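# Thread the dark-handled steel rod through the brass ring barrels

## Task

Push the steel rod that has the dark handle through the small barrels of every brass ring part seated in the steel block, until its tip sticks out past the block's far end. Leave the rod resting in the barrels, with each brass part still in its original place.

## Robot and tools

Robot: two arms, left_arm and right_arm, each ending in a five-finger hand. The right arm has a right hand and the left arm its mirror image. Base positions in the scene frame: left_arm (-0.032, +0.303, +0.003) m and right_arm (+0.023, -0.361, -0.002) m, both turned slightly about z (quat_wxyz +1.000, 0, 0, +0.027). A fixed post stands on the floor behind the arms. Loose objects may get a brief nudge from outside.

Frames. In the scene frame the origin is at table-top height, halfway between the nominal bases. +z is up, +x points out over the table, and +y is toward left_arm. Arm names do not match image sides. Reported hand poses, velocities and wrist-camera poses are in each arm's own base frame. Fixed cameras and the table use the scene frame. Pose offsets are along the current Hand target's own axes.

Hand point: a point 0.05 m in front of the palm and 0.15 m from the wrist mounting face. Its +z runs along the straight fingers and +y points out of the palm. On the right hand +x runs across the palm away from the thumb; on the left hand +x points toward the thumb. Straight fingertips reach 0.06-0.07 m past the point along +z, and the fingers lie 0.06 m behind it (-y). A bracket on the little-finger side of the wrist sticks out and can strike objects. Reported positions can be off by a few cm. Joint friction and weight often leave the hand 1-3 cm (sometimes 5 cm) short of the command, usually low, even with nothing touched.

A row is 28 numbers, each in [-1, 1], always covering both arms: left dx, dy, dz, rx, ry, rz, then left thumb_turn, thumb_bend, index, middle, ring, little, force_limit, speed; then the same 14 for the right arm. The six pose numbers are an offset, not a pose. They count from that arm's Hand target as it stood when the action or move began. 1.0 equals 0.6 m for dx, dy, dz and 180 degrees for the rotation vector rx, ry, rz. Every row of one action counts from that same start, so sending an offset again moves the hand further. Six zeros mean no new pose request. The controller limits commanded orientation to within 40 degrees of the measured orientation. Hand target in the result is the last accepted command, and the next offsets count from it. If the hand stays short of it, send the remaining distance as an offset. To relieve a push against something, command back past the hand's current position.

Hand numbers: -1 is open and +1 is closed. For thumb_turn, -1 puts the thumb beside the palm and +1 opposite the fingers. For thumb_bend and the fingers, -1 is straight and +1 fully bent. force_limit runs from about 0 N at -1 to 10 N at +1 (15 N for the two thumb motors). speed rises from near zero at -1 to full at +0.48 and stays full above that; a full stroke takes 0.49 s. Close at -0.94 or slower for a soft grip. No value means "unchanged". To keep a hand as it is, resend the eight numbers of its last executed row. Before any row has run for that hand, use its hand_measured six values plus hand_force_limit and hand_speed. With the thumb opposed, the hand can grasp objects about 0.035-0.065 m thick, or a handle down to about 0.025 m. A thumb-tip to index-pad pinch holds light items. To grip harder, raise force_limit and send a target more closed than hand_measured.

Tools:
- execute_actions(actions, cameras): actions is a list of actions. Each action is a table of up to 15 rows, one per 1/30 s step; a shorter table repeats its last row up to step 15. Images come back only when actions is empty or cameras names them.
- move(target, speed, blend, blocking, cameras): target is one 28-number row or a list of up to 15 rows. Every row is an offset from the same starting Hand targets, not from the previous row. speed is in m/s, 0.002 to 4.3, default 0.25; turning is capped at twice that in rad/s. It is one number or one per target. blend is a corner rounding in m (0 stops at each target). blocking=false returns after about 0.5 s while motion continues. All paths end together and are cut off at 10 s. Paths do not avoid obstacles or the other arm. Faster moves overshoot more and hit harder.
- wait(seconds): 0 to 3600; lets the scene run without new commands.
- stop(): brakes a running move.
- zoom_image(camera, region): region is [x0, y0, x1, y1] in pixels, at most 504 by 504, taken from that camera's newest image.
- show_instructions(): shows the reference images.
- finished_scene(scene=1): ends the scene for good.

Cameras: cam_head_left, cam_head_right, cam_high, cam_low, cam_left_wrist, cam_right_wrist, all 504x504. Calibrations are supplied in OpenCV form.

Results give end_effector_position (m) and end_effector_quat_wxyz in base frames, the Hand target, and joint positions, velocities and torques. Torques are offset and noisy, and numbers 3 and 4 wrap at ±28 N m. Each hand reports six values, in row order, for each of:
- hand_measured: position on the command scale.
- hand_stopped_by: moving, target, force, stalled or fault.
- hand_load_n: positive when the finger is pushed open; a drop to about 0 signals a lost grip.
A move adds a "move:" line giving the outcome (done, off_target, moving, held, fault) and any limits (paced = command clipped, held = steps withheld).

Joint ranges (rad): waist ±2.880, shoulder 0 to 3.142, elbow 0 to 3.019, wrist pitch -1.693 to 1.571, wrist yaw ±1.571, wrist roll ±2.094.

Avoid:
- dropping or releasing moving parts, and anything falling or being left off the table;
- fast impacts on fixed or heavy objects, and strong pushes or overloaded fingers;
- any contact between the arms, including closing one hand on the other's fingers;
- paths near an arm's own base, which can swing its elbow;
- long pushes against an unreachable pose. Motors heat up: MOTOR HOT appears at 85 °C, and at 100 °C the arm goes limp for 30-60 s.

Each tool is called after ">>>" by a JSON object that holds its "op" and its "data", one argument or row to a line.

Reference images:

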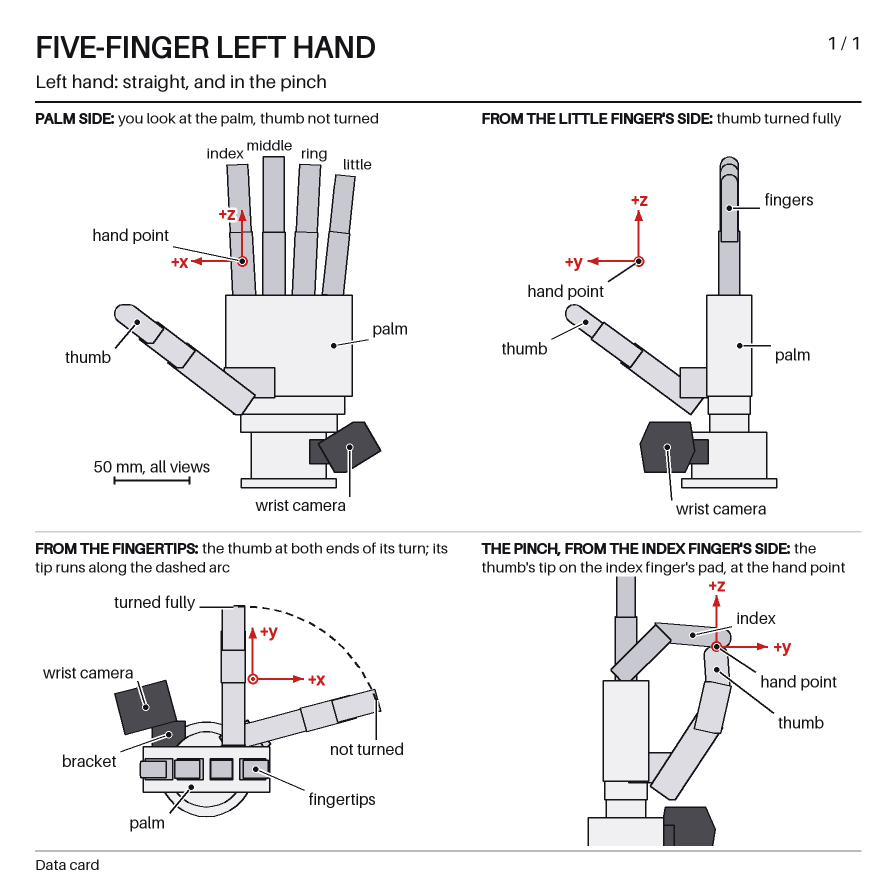

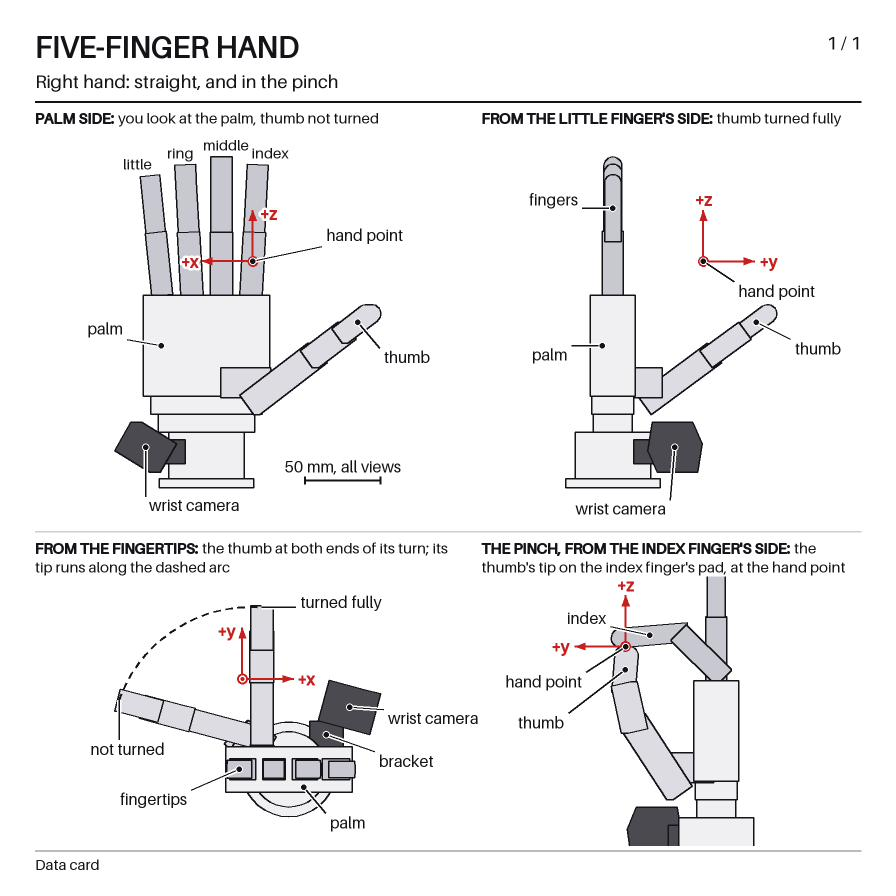

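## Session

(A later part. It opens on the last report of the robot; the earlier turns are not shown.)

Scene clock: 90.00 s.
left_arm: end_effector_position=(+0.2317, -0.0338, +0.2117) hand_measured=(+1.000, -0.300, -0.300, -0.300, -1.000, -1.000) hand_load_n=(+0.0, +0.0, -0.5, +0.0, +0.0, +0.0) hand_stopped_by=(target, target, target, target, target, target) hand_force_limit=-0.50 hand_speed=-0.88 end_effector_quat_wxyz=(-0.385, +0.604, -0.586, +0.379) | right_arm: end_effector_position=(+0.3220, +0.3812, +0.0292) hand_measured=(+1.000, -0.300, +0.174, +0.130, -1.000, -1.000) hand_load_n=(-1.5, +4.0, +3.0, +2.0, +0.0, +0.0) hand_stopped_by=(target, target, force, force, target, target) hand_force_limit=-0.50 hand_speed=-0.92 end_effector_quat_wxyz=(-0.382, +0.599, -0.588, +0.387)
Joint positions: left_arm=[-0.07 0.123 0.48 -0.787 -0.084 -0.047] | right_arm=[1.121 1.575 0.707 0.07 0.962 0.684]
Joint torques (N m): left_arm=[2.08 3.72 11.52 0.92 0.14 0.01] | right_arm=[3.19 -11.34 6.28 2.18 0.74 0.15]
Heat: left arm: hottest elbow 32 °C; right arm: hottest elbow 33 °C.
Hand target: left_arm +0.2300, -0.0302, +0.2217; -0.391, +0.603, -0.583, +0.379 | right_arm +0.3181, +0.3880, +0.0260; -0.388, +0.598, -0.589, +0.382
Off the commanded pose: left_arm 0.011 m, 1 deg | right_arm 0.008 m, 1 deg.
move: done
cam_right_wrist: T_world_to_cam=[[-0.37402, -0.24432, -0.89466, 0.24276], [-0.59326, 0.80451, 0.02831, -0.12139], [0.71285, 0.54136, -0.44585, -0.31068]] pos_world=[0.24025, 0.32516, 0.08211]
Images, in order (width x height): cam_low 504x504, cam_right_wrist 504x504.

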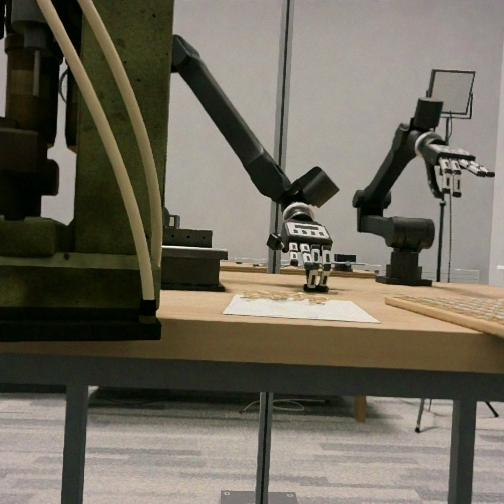

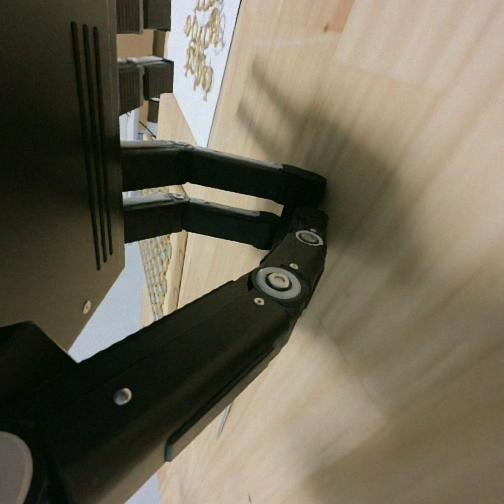

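>>> {"op": "move", "data": {
  "target": [
    [0,0,0,0,0,0,1,-0.3,-0.3,-0.3,-1,-1,-0.5,-0.88,0,0,0,0,0,0,1,-0.3,0.38,0.34,-1,-1,-0.1,-0.9],
    [0,0,0,0,0,0,1,-0.3,-0.3,-0.3,-1,-1,-0.5,-0.88,0,-0.2284,-0.1017,0,0,0,1,-0.3,0.38,0.34,-1,-1,-0.1,-0.9]
  ],
  "speed": 0.08,
  "cameras": ["cam_right_wrist","cam_low","cam_left_wrist"]
}}

>>> {"op": "zoom_image", "data": {
  "camera": "cam_low",
  "region": [250, 140, 400, 290]
}}

>>> {"op": "zoom_image", "data": {
  "camera": "cam_right_wrist",
  "region": [150, 150, 400, 500]
}}

Scene clock: 93.40 s.
left_arm: end_effector_position=(+0.2317, -0.0338, +0.2117) hand_measured=(+1.000, -0.300, -0.300, -0.300, -1.000, -1.000) hand_load_n=(+0.5, +0.5, +0.0, +0.0, -0.5, +0.0) hand_stopped_by=(target, target, target, target, target, target) hand_force_limit=-0.50 hand_speed=-0.88 end_effector_quat_wxyz=(-0.385, +0.604, -0.586, +0.379) | right_arm: end_effector_position=(+0.3185, +0.3740, +0.1597) hand_measured=(+1.000, -0.302, +0.200, +0.146, -1.000, -1.000) hand_load_n=(-1.5, +9.5, +5.0, +5.5, +0.0, +0.0) hand_stopped_by=(target, target, force, force, target, target) hand_force_limit=-0.10 hand_speed=-0.90 end_effector_quat_wxyz=(-0.373, +0.605, -0.586, +0.390)
Joint positions: left_arm=[-0.07 0.123 0.48 -0.787 -0.084 -0.047] | right_arm=[1.121 1.308 0.867 -0.381 0.962 0.684]
Joint torques (N m): left_arm=[2.02 3.78 11.52 0.91 0.14 0.01] | right_arm=[3.19 -11.11 10.89 1.14 0.73 0.13]
Heat: left arm: hottest elbow 32 °C; right arm: hottest elbow 33 °C.
Hand target: left_arm +0.2300, -0.0302, +0.2217; -0.391, +0.603, -0.583, +0.379 | right_arm +0.3182, +0.3880, +0.1762; -0.388, +0.598, -0.589, +0.382
Off the commanded pose: left_arm 0.011 m, 1 deg | right_arm 0.021 m, 2 deg.
move: off_target (right_arm)
cam_left_wrist: T_world_to_cam=[[0.46148, -0.24063, 0.85389, -0.28894], [-0.5125, -0.85797, 0.03519, 0.08461], [0.72414, -0.45386, -0.51926, 0.04563]] pos_world=[0.14366, 0.02378, 0.26744]
cam_right_wrist: T_world_to_cam=[[-0.38296, -0.2623, -0.88574, 0.36459], [-0.59293, 0.80505, 0.01795, -0.12003], [0.70836, 0.53206, -0.46383, -0.23827]] pos_world=[0.23724, 0.31904, 0.21457]
Images, in order (width x height): cam_low 504x504, cam_left_wrist 504x504, cam_right_wrist 504x504.

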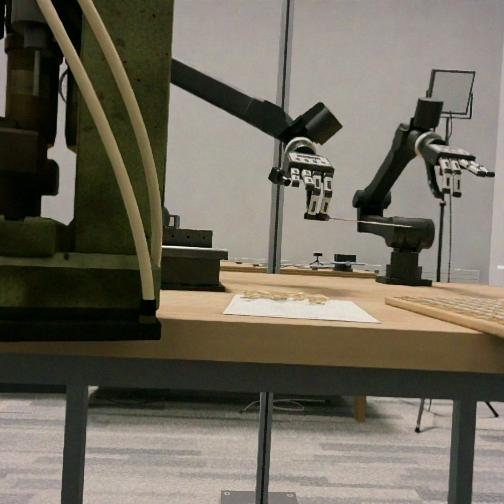

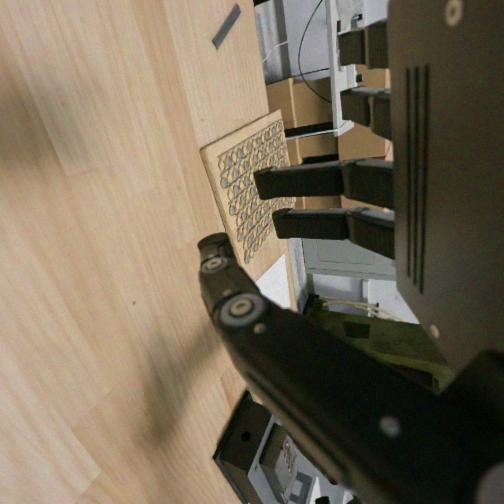

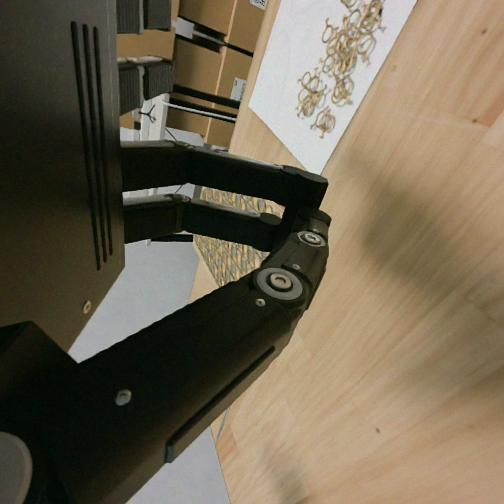

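Scaled by 3.360 from the camera's image (finer frame: 720x720).

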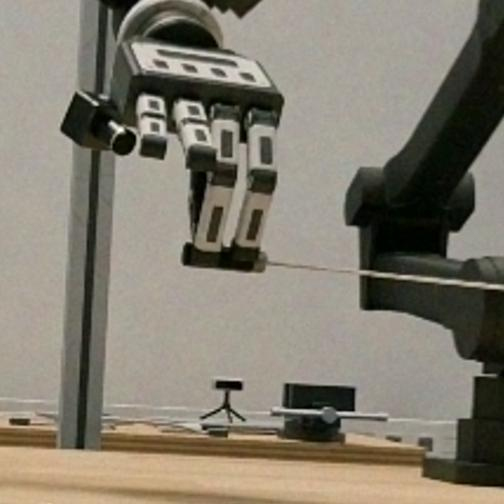

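Scaled by 1.440 from the camera's image (finer frame: 720x720).

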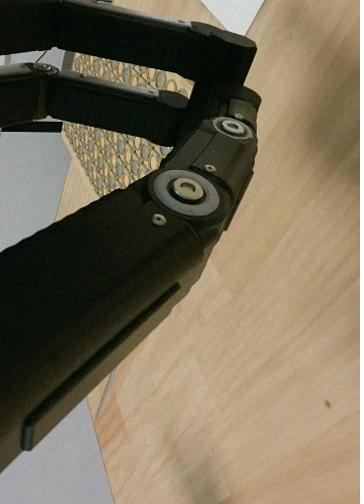

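>>> {"op": "move", "data": {
  "target": [
    [0,0,0,0,0,0,1,-0.3,-0.3,-0.3,-1,-1,-0.5,-0.88,0,-0.1066,-0.0474,0,0,0,1,-0.3,0.38,0.34,-1,-1,-0.1,-0.9],
    [0,0,0,0,0,0,1,-0.3,-0.3,-0.3,-1,-1,-0.5,-0.88,0.8403,-0.1094,-0.0411,0,-0.0081,-0.0036,1,-0.3,0.38,0.34,-1,-1,-0.1,-0.9],
    [0,0,0,0,0,0,1,-0.3,-0.3,-0.3,-1,-1,-0.5,-0.88,0.8403,-0.018,-0.0005,0,-0.0081,-0.0036,1,-0.3,0.38,0.34,-1,-1,-0.1,-0.9]
  ],
  "speed": [0.15,0.2,0.1],
  "blend": [0.03,0.02,0],
  "cameras": ["all"]
}}

Scene clock: 98.27 s.
left_arm: end_effector_position=(+0.2317, -0.0338, +0.2117) hand_measured=(+1.000, -0.300, -0.300, -0.300, -1.000, -1.000) hand_load_n=(+0.0, +0.0, +0.0, +0.0, +0.0, +0.0) hand_stopped_by=(target, target, target, target, target, target) hand_force_limit=-0.50 hand_speed=-0.88 end_effector_quat_wxyz=(-0.385, +0.604, -0.586, +0.379) | right_arm: end_effector_position=(+0.3286, -0.1106, +0.1848) hand_measured=(+1.000, -0.302, +0.200, +0.146, -1.000, -1.000) hand_load_n=(-1.5, +9.0, +5.5, +5.0, -0.5, +0.0) hand_stopped_by=(target, target, force, force, target, target) hand_force_limit=-0.10 hand_speed=-0.90 end_effector_quat_wxyz=(-0.396, +0.604, -0.586, +0.367)
Joint positions: left_arm=[-0.07 0.123 0.48 -0.787 -0.084 -0.047] | right_arm=[-0.699 0.774 0.551 -0.336 -0.669 -0.348]
Joint torques (N m): left_arm=[2.02 3.78 11.54 0.9 0.15 0.02] | right_arm=[1.32 -2.78 9.22 2.67 -0.46 -0.2]
Heat: left arm: hottest elbow 33 °C; right arm: hottest elbow 33 °C.
Hand target: left_arm +0.2300, -0.0302, +0.2217; -0.391, +0.603, -0.583, +0.379 | right_arm +0.3300, -0.1161, +0.1860; -0.393, +0.606, -0.580, +0.377
Off the commanded pose: left_arm 0.011 m, 1 deg | right_arm 0.006 m, 1 deg.
move: done
cam_left_wrist: T_world_to_cam=[[0.46148, -0.24063, 0.85389, -0.28894], [-0.5125, -0.85797, 0.03519, 0.08461], [0.72414, -0.45386, -0.51926, 0.04563]] pos_world=[0.14366, 0.02378, 0.26744]
cam_right_wrist: T_world_to_cam=[[-0.3739, -0.22489, -0.89979, 0.26737], [-0.6193, 0.78272, 0.06171, 0.27379], [0.69041, 0.58032, -0.43194, 0.02929]] pos_world=[0.24931, -0.17117, 0.23633]

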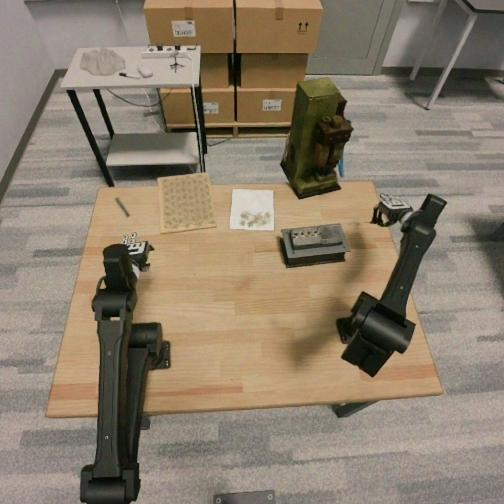

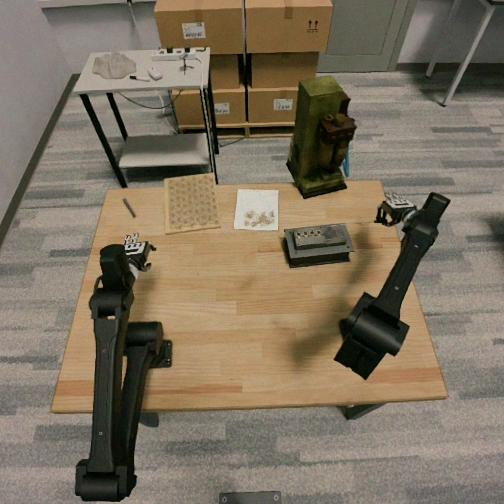

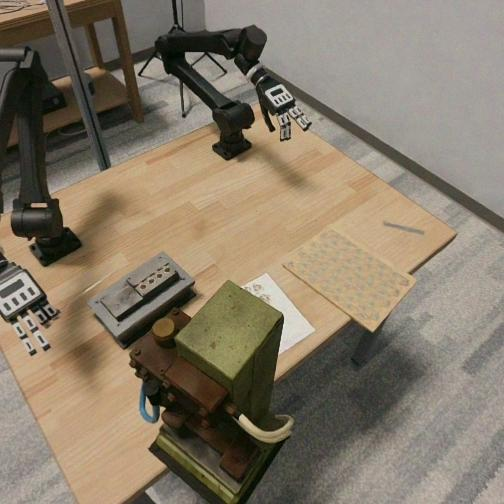

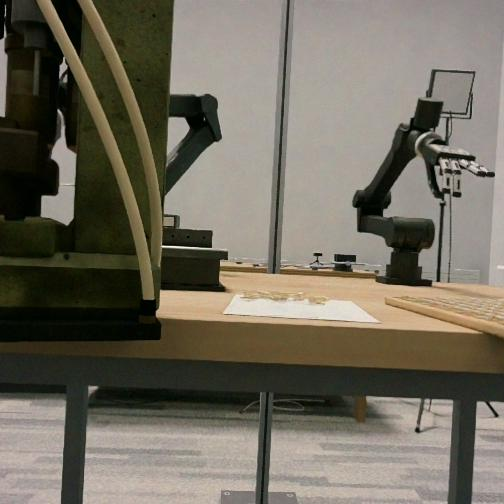

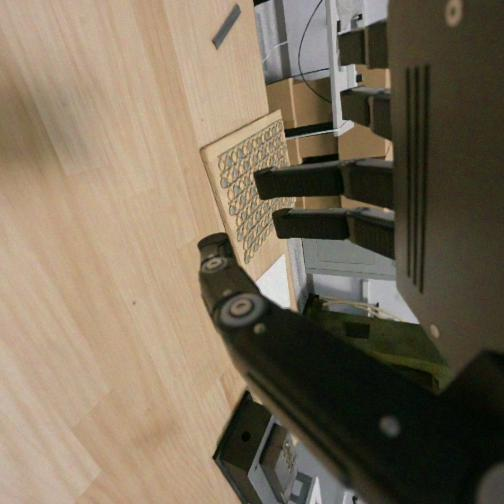

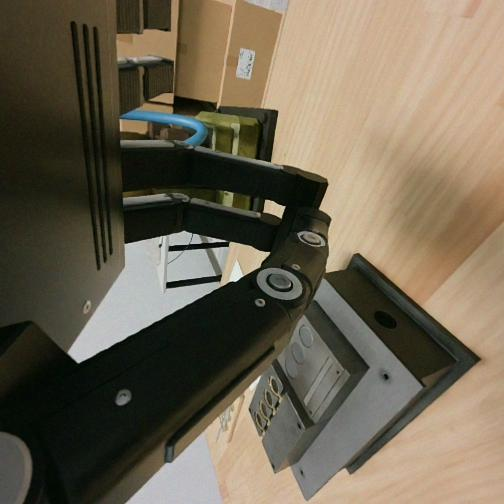

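>>> {"op": "zoom_image", "data": {
  "camera": "cam_right_wrist",
  "region": [200, 250, 400, 500]
}}

>>> {"op": "zoom_image", "data": {
  "camera": "cam_head_left",
  "region": [270, 180, 420, 280]
}}

>>> {"op": "zoom_image", "data": {
  "camera": "cam_head_right",
  "region": [270, 180, 420, 280]
}}

>>> {"op": "zoom_image", "data": {
  "camera": "cam_high",
  "region": [0, 230, 210, 370]
}}

Scaled by 2.016 from the camera's image (finer frame: 720x720).

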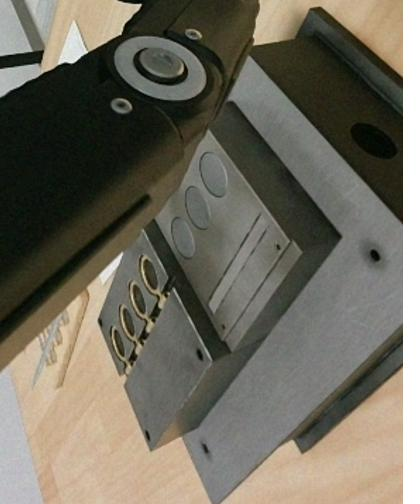

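Scaled by 3.360 from the camera's image (finer frame: 720x720).

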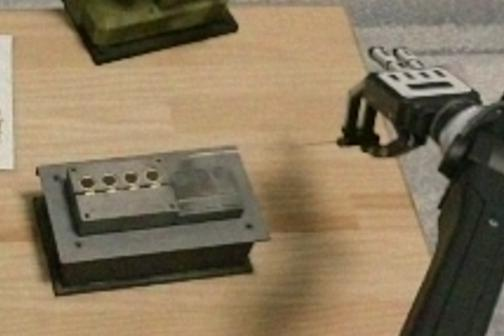

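Scaled by 3.360 from the camera's image (finer frame: 720x720).

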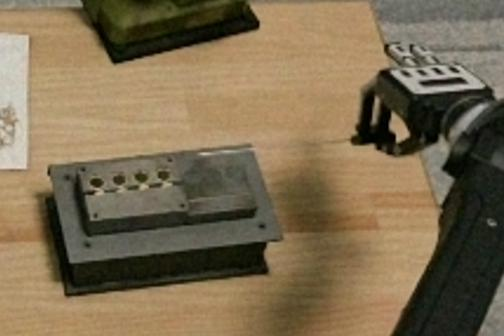

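Scaled by 2.400 from the camera's image (finer frame: 720x720).

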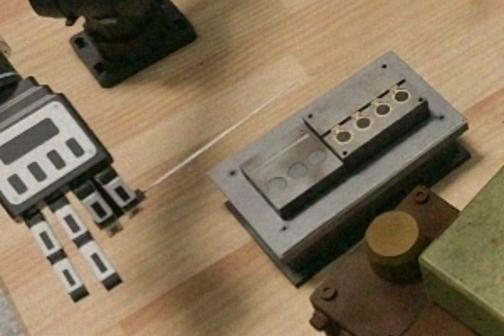

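>>> {"op": "move", "data": {
  "target": [
    [0.35,-0.1,0.06,-0.07,0.11,0.09,-1,-1,-1,-1,-1,-1,-0.5,-0.3,0,0,0,0,0,0,1,-0.3,0.38,0.34,-1,-1,-0.1,-0.9],
    [0.8013,-0.0607,0.1845,-0.1446,0.2289,0.1794,-1,-1,-1,-1,-1,-1,-0.5,-0.3,0,0,0,0,0,0,1,-0.3,0.38,0.34,-1,-1,-0.1,-0.9]
  ],
  "speed": 0.15,
  "blend": [0.03,0],
  "cameras": ["cam_left_wrist","cam_high"]
}}

Scene clock: 104.43 s.
left_arm: end_effector_position=(+0.3600, -0.4942, +0.1970) hand_measured=(-1.000, -1.000, -1.000, -1.000, -1.000, -1.000) hand_load_n=(+0.0, +0.0, +0.0, +0.0, +0.0, -0.5) hand_stopped_by=(target, target, target, target, target, target) hand_force_limit=-0.50 hand_speed=-0.30 end_effector_quat_wxyz=(+0.110, -0.334, +0.887, -0.297) | right_arm: end_effector_position=(+0.3286, -0.1106, +0.1848) hand_measured=(+1.000, -0.302, +0.200, +0.146, -1.000, -1.000) hand_load_n=(-2.0, +9.5, +5.5, +5.5, +0.0, +0.0) hand_stopped_by=(target, target, force, force, target, target) hand_force_limit=-0.10 hand_speed=-0.90 end_effector_quat_wxyz=(-0.396, +0.604, -0.586, +0.367)
Joint positions: left_arm=[-0.894 1.647 1.501 -0.78 -0.023 -0.036] | right_arm=[-0.699 0.774 0.551 -0.336 -0.669 -0.348]
Joint torques (N m): left_arm=[-0.03 -12.86 13.2 0.49 0.16 0.01] | right_arm=[1.49 -2.73 9.22 2.71 -0.46 -0.19]
Heat: left arm: hottest elbow 33 °C; right arm: hottest elbow 33 °C.
Hand target: left_arm +0.3618, -0.5068, +0.2096; +0.112, -0.323, +0.889, -0.305 | right_arm +0.3300, -0.1161, +0.1860; -0.393, +0.606, -0.580, +0.377
Off the commanded pose: left_arm 0.018 m, 2 deg | right_arm 0.006 m, 1 deg.
move: off_target (left_arm)
cam_left_wrist: T_world_to_cam=[[0.33804, -0.77567, 0.53298, -0.60313], [-0.93516, -0.21313, 0.28295, 0.17791], [-0.10588, -0.59406, -0.79742, 0.0204]] pos_world=[0.37242, -0.41779, 0.28738]
Images, in order (width x height): cam_high 504x504, cam_left_wrist 504x504.

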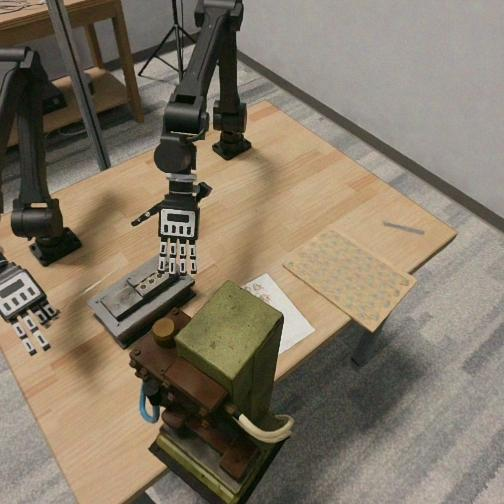

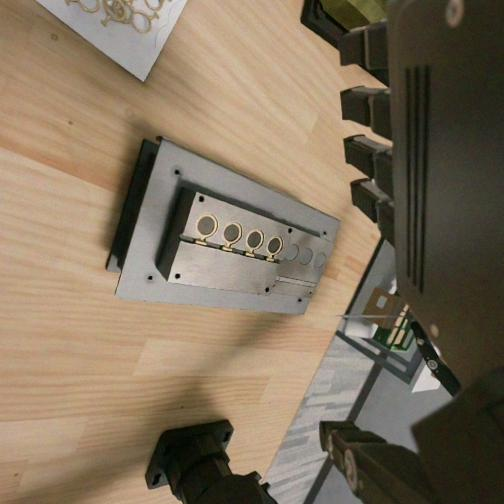

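>>> {"op": "zoom_image", "data": {
  "camera": "cam_left_wrist",
  "region": [170, 180, 340, 320]
}}

>>> {"op": "zoom_image", "data": {
  "camera": "cam_left_wrist",
  "region": [320, 270, 460, 410]
}}

Scaled by 2.965 from the camera's image (finer frame: 720x720).

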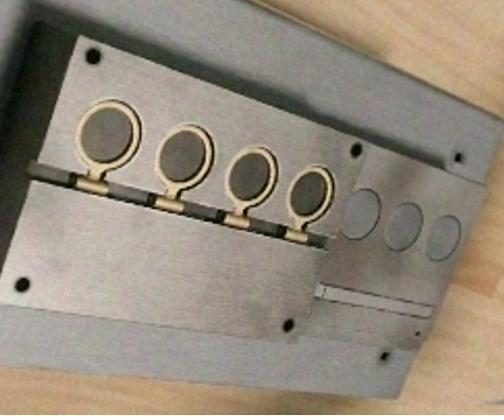

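Scaled by 3.600 from the camera's image (finer frame: 720x720).

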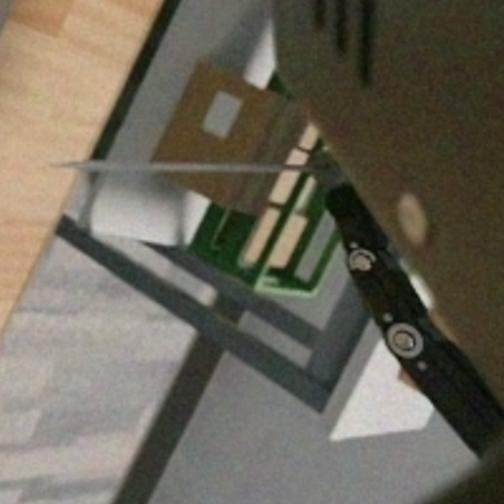

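>>> {"op": "move", "data": {
  "target": [0,0,0,0,0,0,-1,-1,-1,-1,-1,-1,-0.5,-0.3,0.0347,0.0635,0.0622,0,0,0,1,-0.3,0.38,0.34,-1,-1,-0.1,-0.9],
  "speed": 0.08,
  "cameras": ["cam_left_wrist","cam_right_wrist","cam_head_left"]
}}

>>> {"op": "zoom_image", "data": {
  "camera": "cam_left_wrist",
  "region": [230, 200, 400, 340]
}}

>>> {"op": "zoom_image", "data": {
  "camera": "cam_right_wrist",
  "region": [150, 300, 350, 500]
}}

Scene clock: 108.53 s.
left_arm: end_effector_position=(+0.3599, -0.4941, +0.1969) hand_measured=(-1.000, -1.000, -1.000, -1.000, -1.000, -1.000) hand_load_n=(+0.0, +0.0, +0.0, -0.5, +0.0, +0.0) hand_stopped_by=(target, target, target, target, target, target) hand_force_limit=-0.50 hand_speed=-0.30 end_effector_quat_wxyz=(+0.110, -0.334, +0.888, -0.297) | right_arm: end_effector_position=(+0.3497, -0.1295, +0.1366) hand_measured=(+1.000, -0.302, +0.200, +0.146, -1.000, -1.000) hand_load_n=(-1.5, +9.0, +5.0, +5.0, +0.0, +0.0) hand_stopped_by=(target, target, force, force, target, target) hand_force_limit=-0.10 hand_speed=-0.90 end_effector_quat_wxyz=(-0.397, +0.605, -0.583, +0.368)
Joint positions: left_arm=[-0.894 1.647 1.501 -0.78 -0.023 -0.036] | right_arm=[-0.704 0.948 0.495 -0.108 -0.678 -0.355]
Joint torques (N m): left_arm=[-0.09 -12.92 13.19 0.47 0.16 0] | right_arm=[0.97 -4.19 8.4 2.71 -0.46 -0.19]
Heat: left arm: hottest elbow 34 °C; right arm: hottest elbow 33 °C.
Hand target: left_arm +0.3618, -0.5068, +0.2096; +0.112, -0.323, +0.889, -0.305 | right_arm +0.3495, -0.1360, +0.1359; -0.393, +0.606, -0.580, +0.376
Off the commanded pose: left_arm 0.018 m, 2 deg | right_arm 0.007 m, 1 deg.
move: done
cam_left_wrist: T_world_to_cam=[[0.33788, -0.77603, 0.53255, -0.60302], [-0.93518, -0.21298, 0.28297, 0.178], [-0.10617, -0.59364, -0.79769, 0.02083]] pos_world=[0.37242, -0.41769, 0.28739]
cam_right_wrist: T_world_to_cam=[[-0.37006, -0.22939, -0.90024, 0.22573], [-0.62353, 0.77967, 0.05764, 0.30617], [0.68867, 0.58266, -0.43156, 0.00572]] pos_world=[0.2705, -0.19026, 0.18803]
Images, in order (width x height): cam_head_left 504x504, cam_left_wrist 504x504, cam_right_wrist 504x504.

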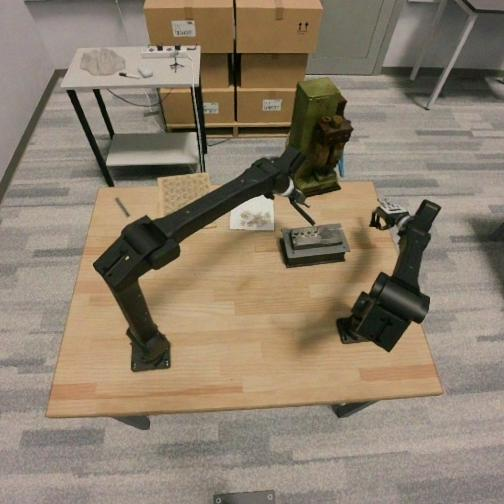

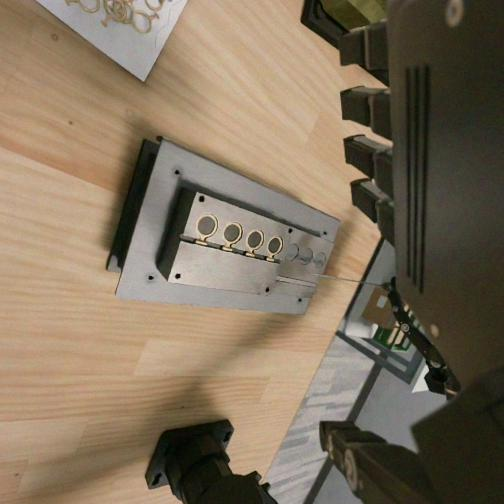

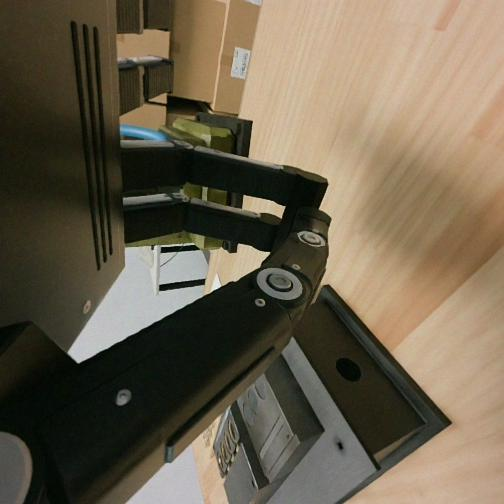

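Scaled by 2.965 from the camera's image (finer frame: 720x720).

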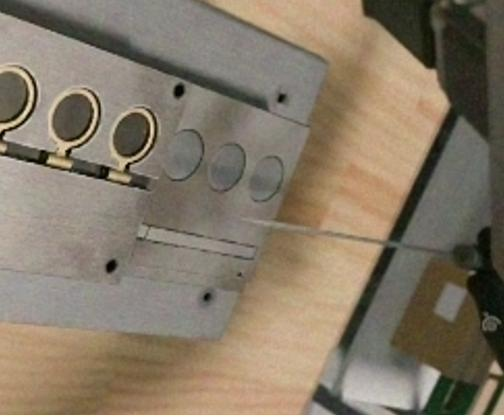

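Scaled by 2.520 from the camera's image (finer frame: 720x720).

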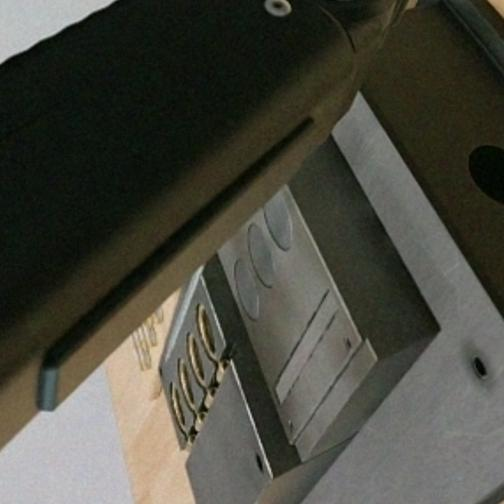

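>>> {"op": "move", "data": {
  "target": [0,0,0,0,0,0,-1,-1,-1,-1,-1,-1,-0.5,-0.3,-0.0087,0.0239,0.0018,0,0.013,-0.0088,1,-0.3,0.38,0.34,-1,-1,-0.1,-0.9],
  "speed": 0.05,
  "cameras": ["cam_left_wrist","cam_right_wrist"]
}}

>>> {"op": "zoom_image", "data": {
  "camera": "cam_left_wrist",
  "region": [250, 200, 400, 350]
}}

>>> {"op": "zoom_image", "data": {
  "camera": "cam_right_wrist",
  "region": [160, 370, 290, 500]
}}

Scene clock: 111.33 s.
left_arm: end_effector_position=(+0.3599, -0.4941, +0.1969) hand_measured=(-1.000, -1.000, -1.000, -1.000, -1.000, -1.000) hand_load_n=(+0.0, -0.5, +0.0, +0.0, +0.0, -0.5) hand_stopped_by=(target, target, target, target, target, target) hand_force_limit=-0.50 hand_speed=-0.30 end_effector_quat_wxyz=(+0.110, -0.334, +0.888, -0.297) | right_arm: end_effector_position=(+0.3414, -0.1329, +0.1196) hand_measured=(+1.000, -0.302, +0.200, +0.146, -1.000, -1.000) hand_load_n=(-1.5, +9.0, +5.5, +5.0, +0.0, +0.0) hand_stopped_by=(target, target, force, force, target, target) hand_force_limit=-0.10 hand_speed=-0.90 end_effector_quat_wxyz=(-0.377, +0.599, -0.592, +0.385)
Joint positions: left_arm=[-0.894 1.647 1.501 -0.78 -0.023 -0.036] | right_arm=[-0.703 0.93 0.438 -0.052 -0.623 -0.355]
Joint torques (N m): left_arm=[-0.03 -12.92 13.19 0.49 0.16 0.01] | right_arm=[3.02 -5.01 8.21 2.71 -0.13 -0.17]
Heat: left arm: hottest elbow 35 °C; right arm: hottest elbow 33 °C.
Hand target: left_arm +0.3618, -0.5068, +0.2096; +0.112, -0.323, +0.889, -0.305 | right_arm +0.3443, -0.1309, +0.1222; -0.376, +0.606, -0.580, +0.394
Off the commanded pose: left_arm 0.018 m, 2 deg | right_arm 0.005 m, 2 deg.
move: done
cam_left_wrist: T_world_to_cam=[[0.33788, -0.77603, 0.53255, -0.60302], [-0.93518, -0.21298, 0.28297, 0.178], [-0.10617, -0.59364, -0.79769, 0.02083]] pos_world=[0.37242, -0.41769, 0.28739]
cam_right_wrist: T_world_to_cam=[[-0.38561, -0.24181, -0.89041, 0.20906], [-0.58669, 0.80909, 0.03435, 0.29881], [0.71211, 0.53564, -0.45386, -0.00551]] pos_world=[0.25985, -0.18826, 0.17339]

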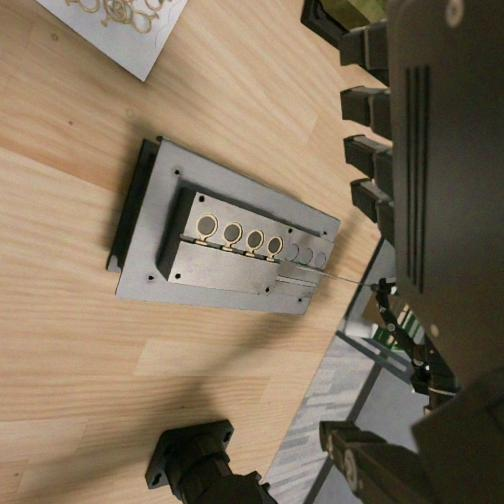

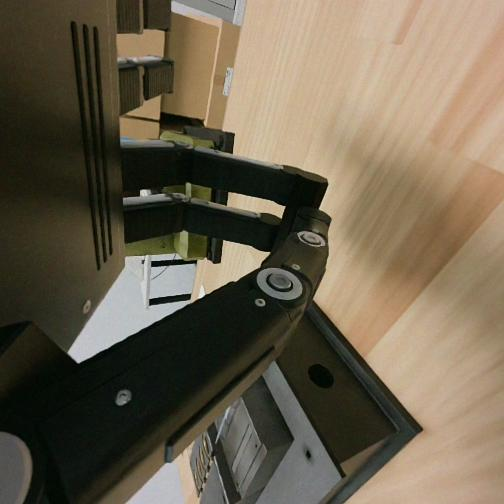

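Scaled by 3.360 from the camera's image (finer frame: 720x720).

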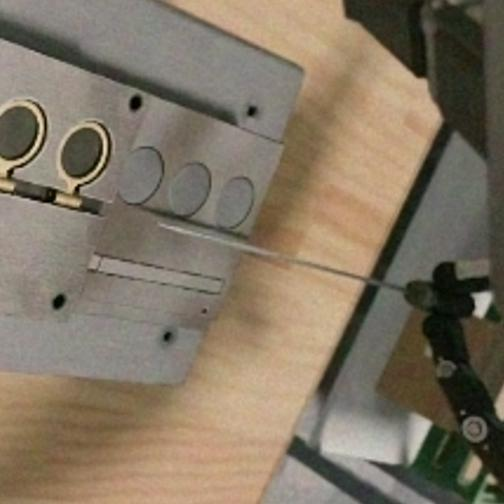

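Scaled by 3.877 from the camera's image (finer frame: 720x720).

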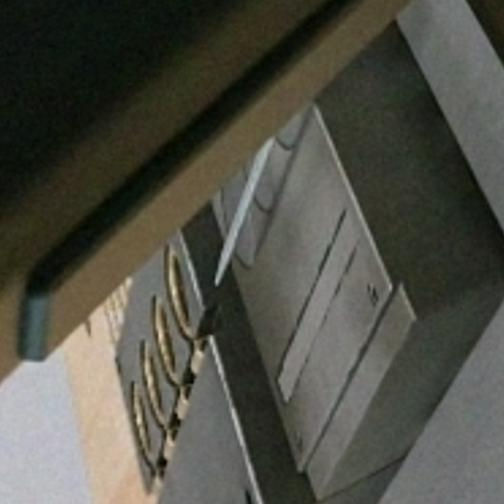

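>>> {"op": "zoom_image", "data": {
  "camera": "cam_right_wrist",
  "region": [190, 420, 240, 470]
}}

>>> {"op": "zoom_image", "data": {
  "camera": "cam_right_wrist",
  "region": [180, 450, 230, 500]
}}

>>> {"op": "zoom_image", "data": {
  "camera": "cam_left_wrist",
  "region": [250, 230, 310, 290]
}}

Scaled by 10.080 from the camera's image (finer frame: 720x720).

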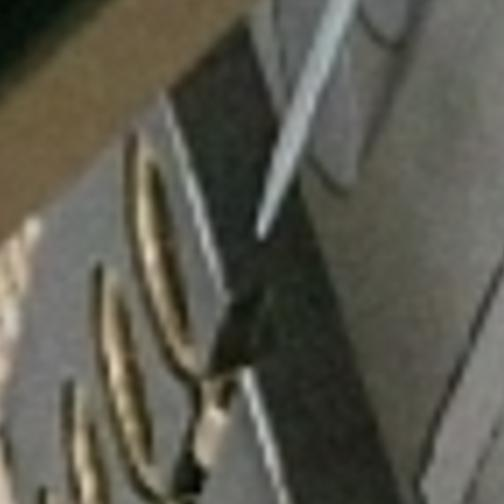

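Scaled by 10.080 from the camera's image (finer frame: 720x720).

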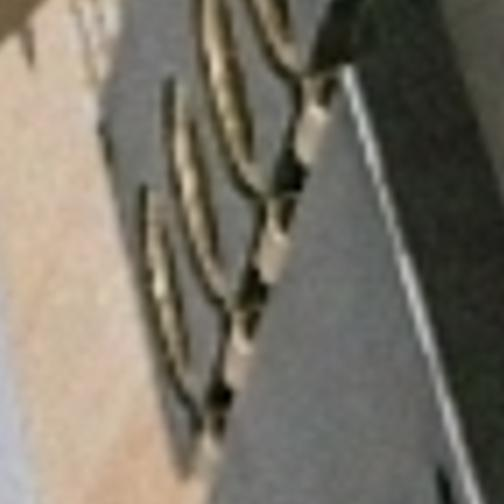

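Scaled by 8.400 from the camera's image (finer frame: 720x720).

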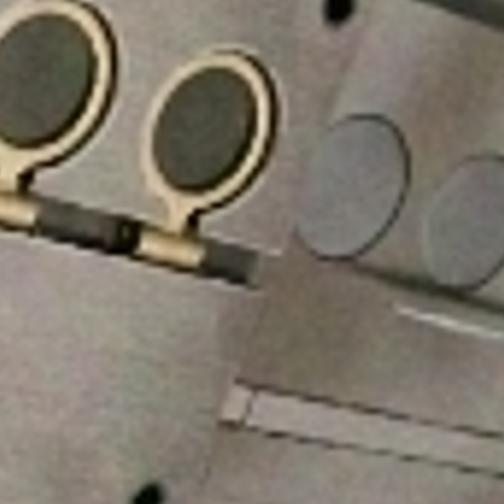

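>>> {"op": "move", "data": {
  "target": [0,0,0,0,0,0,-1,-1,-1,-1,-1,-1,-0.5,-0.3,-0.0168,0.0027,0.0005,0,0,0,1,-0.3,0.38,0.34,-1,-1,-0.1,-0.9],
  "speed": 0.03,
  "cameras": ["cam_left_wrist","cam_right_wrist"]
}}

>>> {"op": "zoom_image", "data": {
  "camera": "cam_left_wrist",
  "region": [250, 230, 310, 290]
}}

>>> {"op": "zoom_image", "data": {
  "camera": "cam_right_wrist",
  "region": [190, 420, 240, 470]
}}

Scene clock: 114.73 s.
left_arm: end_effector_position=(+0.3599, -0.4941, +0.1969) hand_measured=(-1.000, -1.000, -1.000, -1.000, -1.000, -1.000) hand_load_n=(+0.0, +0.0, +0.0, +0.0, +0.0, +0.0) hand_stopped_by=(target, target, target, target, target, target) hand_force_limit=-0.50 hand_speed=-0.30 end_effector_quat_wxyz=(+0.110, -0.334, +0.888, -0.297) | right_arm: end_effector_position=(+0.3407, -0.1242, +0.1172) hand_measured=(+1.000, -0.302, +0.200, +0.146, -1.000, -1.000) hand_load_n=(-1.5, +9.0, +5.5, +5.0, +0.0, +0.0) hand_stopped_by=(target, target, force, force, target, target) hand_force_limit=-0.10 hand_speed=-0.90 end_effector_quat_wxyz=(-0.373, +0.605, -0.587, +0.389)
Joint positions: left_arm=[-0.894 1.647 1.501 -0.78 -0.023 -0.036] | right_arm=[-0.673 0.906 0.42 -0.045 -0.597 -0.355]
Joint torques (N m): left_arm=[-0.09 -12.81 13.18 0.49 0.16 0] | right_arm=[3.02 -4.66 8.13 2.82 -0.15 0.03]
Heat: left arm: hottest elbow 36 °C; right arm: hottest elbow 33 °C.
Hand target: left_arm +0.3618, -0.5068, +0.2096; +0.112, -0.323, +0.889, -0.305 | right_arm +0.3438, -0.1211, +0.1203; -0.376, +0.606, -0.580, +0.394
Off the commanded pose: left_arm 0.018 m, 2 deg | right_arm 0.005 m, 1 deg.
move: done
cam_left_wrist: T_world_to_cam=[[0.33788, -0.77603, 0.53255, -0.60302], [-0.93518, -0.21298, 0.28297, 0.178], [-0.10617, -0.59364, -0.79769, 0.02083]] pos_world=[0.37242, -0.41769, 0.28739]
cam_right_wrist: T_world_to_cam=[[-0.38385, -0.26009, -0.88601, 0.20546], [-0.5925, 0.80532, 0.02029, 0.29465], [0.70824, 0.53275, -0.46322, -0.00861]] pos_world=[0.25954, -0.17926, 0.17207]

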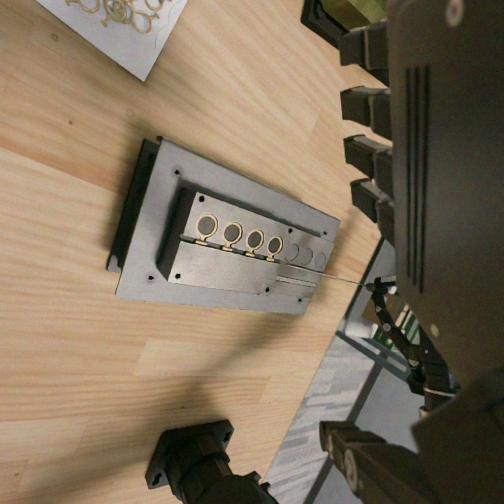

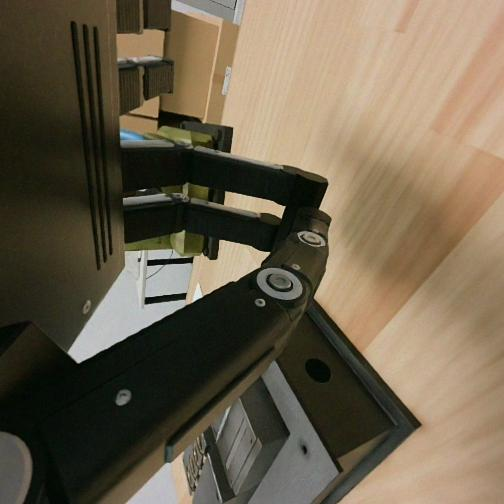

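Scaled by 8.400 from the camera's image (finer frame: 720x720).

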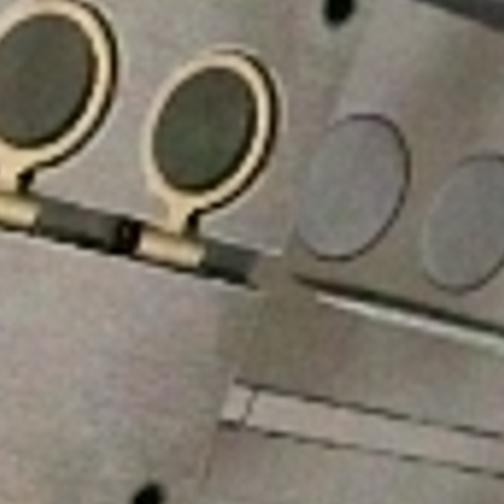

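Scaled by 10.080 from the camera's image (finer frame: 720x720).

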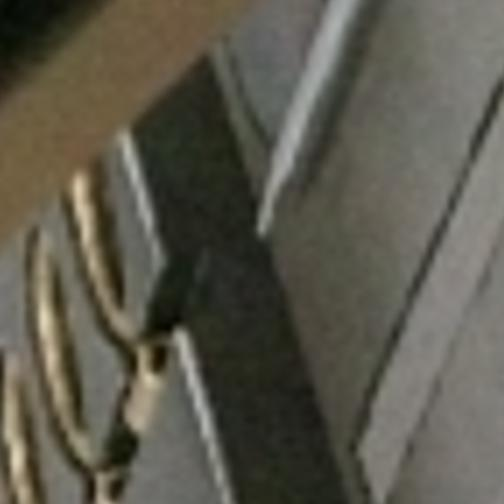

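>>> {"op": "zoom_image", "data": {
  "camera": "cam_left_wrist",
  "region": [275, 250, 325, 300]
}}

>>> {"op": "zoom_image", "data": {
  "camera": "cam_left_wrist",
  "region": [260, 230, 400, 320]
}}

Scaled by 10.080 from the camera's image (finer frame: 720x720).

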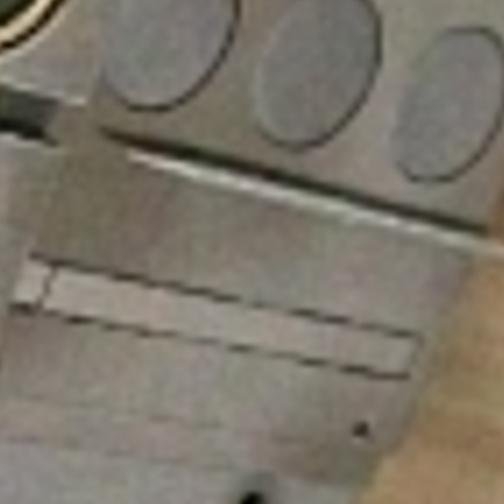

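Scaled by 3.600 from the camera's image (finer frame: 720x720).

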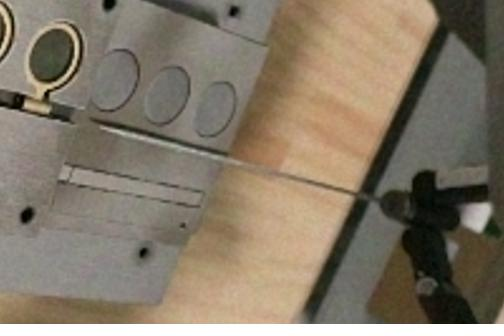

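>>> {"op": "move", "data": {
  "target": [0,0,0,0,0,0,-1,-1,-1,-1,-1,-1,-0.5,-0.3,0.0002,-0.0052,0.0005,0,0,0,1,-0.3,0.38,0.34,-1,-1,-0.1,-0.9],
  "speed": 0.03,
  "cameras": ["cam_left_wrist","cam_right_wrist"]
}}

>>> {"op": "zoom_image", "data": {
  "camera": "cam_left_wrist",
  "region": [265, 240, 315, 290]
}}

>>> {"op": "zoom_image", "data": {
  "camera": "cam_right_wrist",
  "region": [190, 420, 240, 470]
}}

Scene clock: 116.33 s.
left_arm: end_effector_position=(+0.3599, -0.4941, +0.1969) hand_measured=(-1.000, -1.000, -1.000, -1.000, -1.000, -1.000) hand_load_n=(+0.0, +0.0, +0.0, +0.0, -0.5, +0.0) hand_stopped_by=(target, target, target, target, target, target) hand_force_limit=-0.50 hand_speed=-0.30 end_effector_quat_wxyz=(+0.110, -0.334, +0.888, -0.297) | right_arm: end_effector_position=(+0.3410, -0.1238, +0.1170) hand_measured=(+1.000, -0.302, +0.200, +0.146, -1.000, -1.000) hand_load_n=(-1.5, +9.5, +5.5, +5.0, +0.0, +0.0) hand_stopped_by=(target, target, force, force, target, target) hand_force_limit=-0.10 hand_speed=-0.90 end_effector_quat_wxyz=(-0.372, +0.605, -0.586, +0.389)
Joint positions: left_arm=[-0.894 1.647 1.501 -0.78 -0.023 -0.036] | right_arm=[-0.67 0.906 0.42 -0.045 -0.593 -0.355]
Joint torques (N m): left_arm=[-0.03 -12.86 13.19 0.47 0.16 0.01] | right_arm=[3.37 -4.78 8.77 2.5 -0.12 0.06]
Heat: left arm: hottest elbow 36 °C; right arm: hottest elbow 33 °C.
Hand target: left_arm +0.3618, -0.5068, +0.2096; +0.112, -0.323, +0.889, -0.305 | right_arm +0.3453, -0.1211, +0.1231; -0.376, +0.606, -0.580, +0.394
Off the commanded pose: left_arm 0.018 m, 2 deg | right_arm 0.008 m, 1 deg.
move: done
cam_left_wrist: T_world_to_cam=[[0.33788, -0.77603, 0.53255, -0.60302], [-0.93518, -0.21298, 0.28297, 0.178], [-0.10617, -0.59364, -0.79769, 0.02083]] pos_world=[0.37242, -0.41769, 0.28739]
cam_right_wrist: T_world_to_cam=[[-0.38475, -0.26137, -0.88524, 0.20552], [-0.59253, 0.80531, 0.01976, 0.29458], [0.70773, 0.53213, -0.46471, -0.00892]] pos_world=[0.25994, -0.17876, 0.17197]

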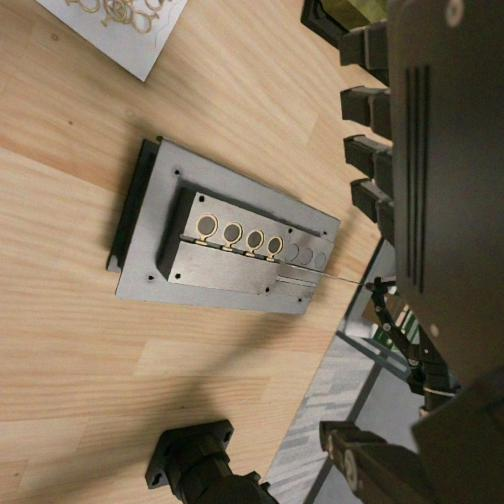

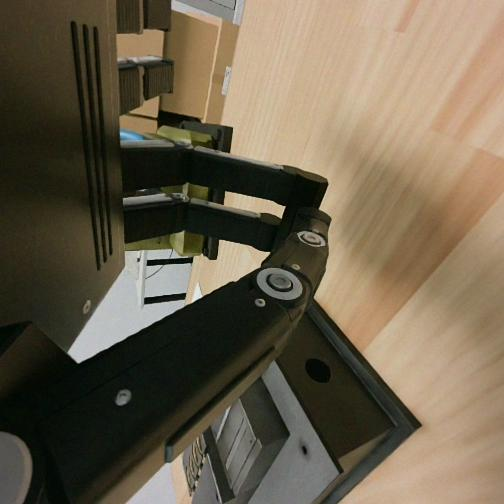

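Scaled by 10.080 from the camera's image (finer frame: 720x720).

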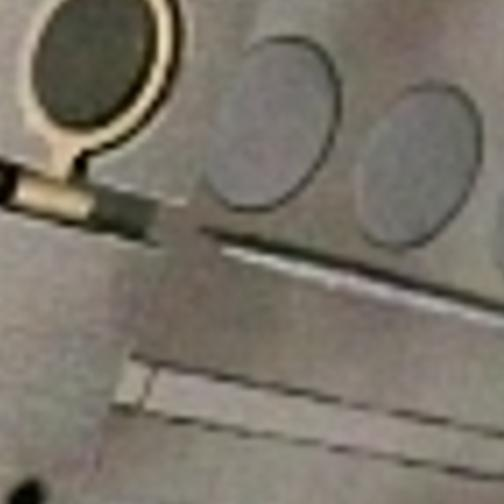

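Scaled by 10.080 from the camera's image (finer frame: 720x720).

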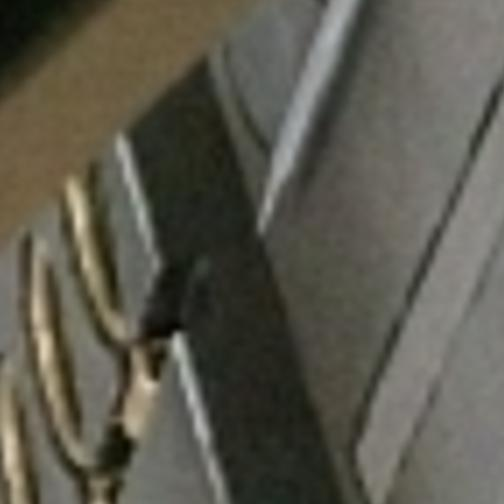

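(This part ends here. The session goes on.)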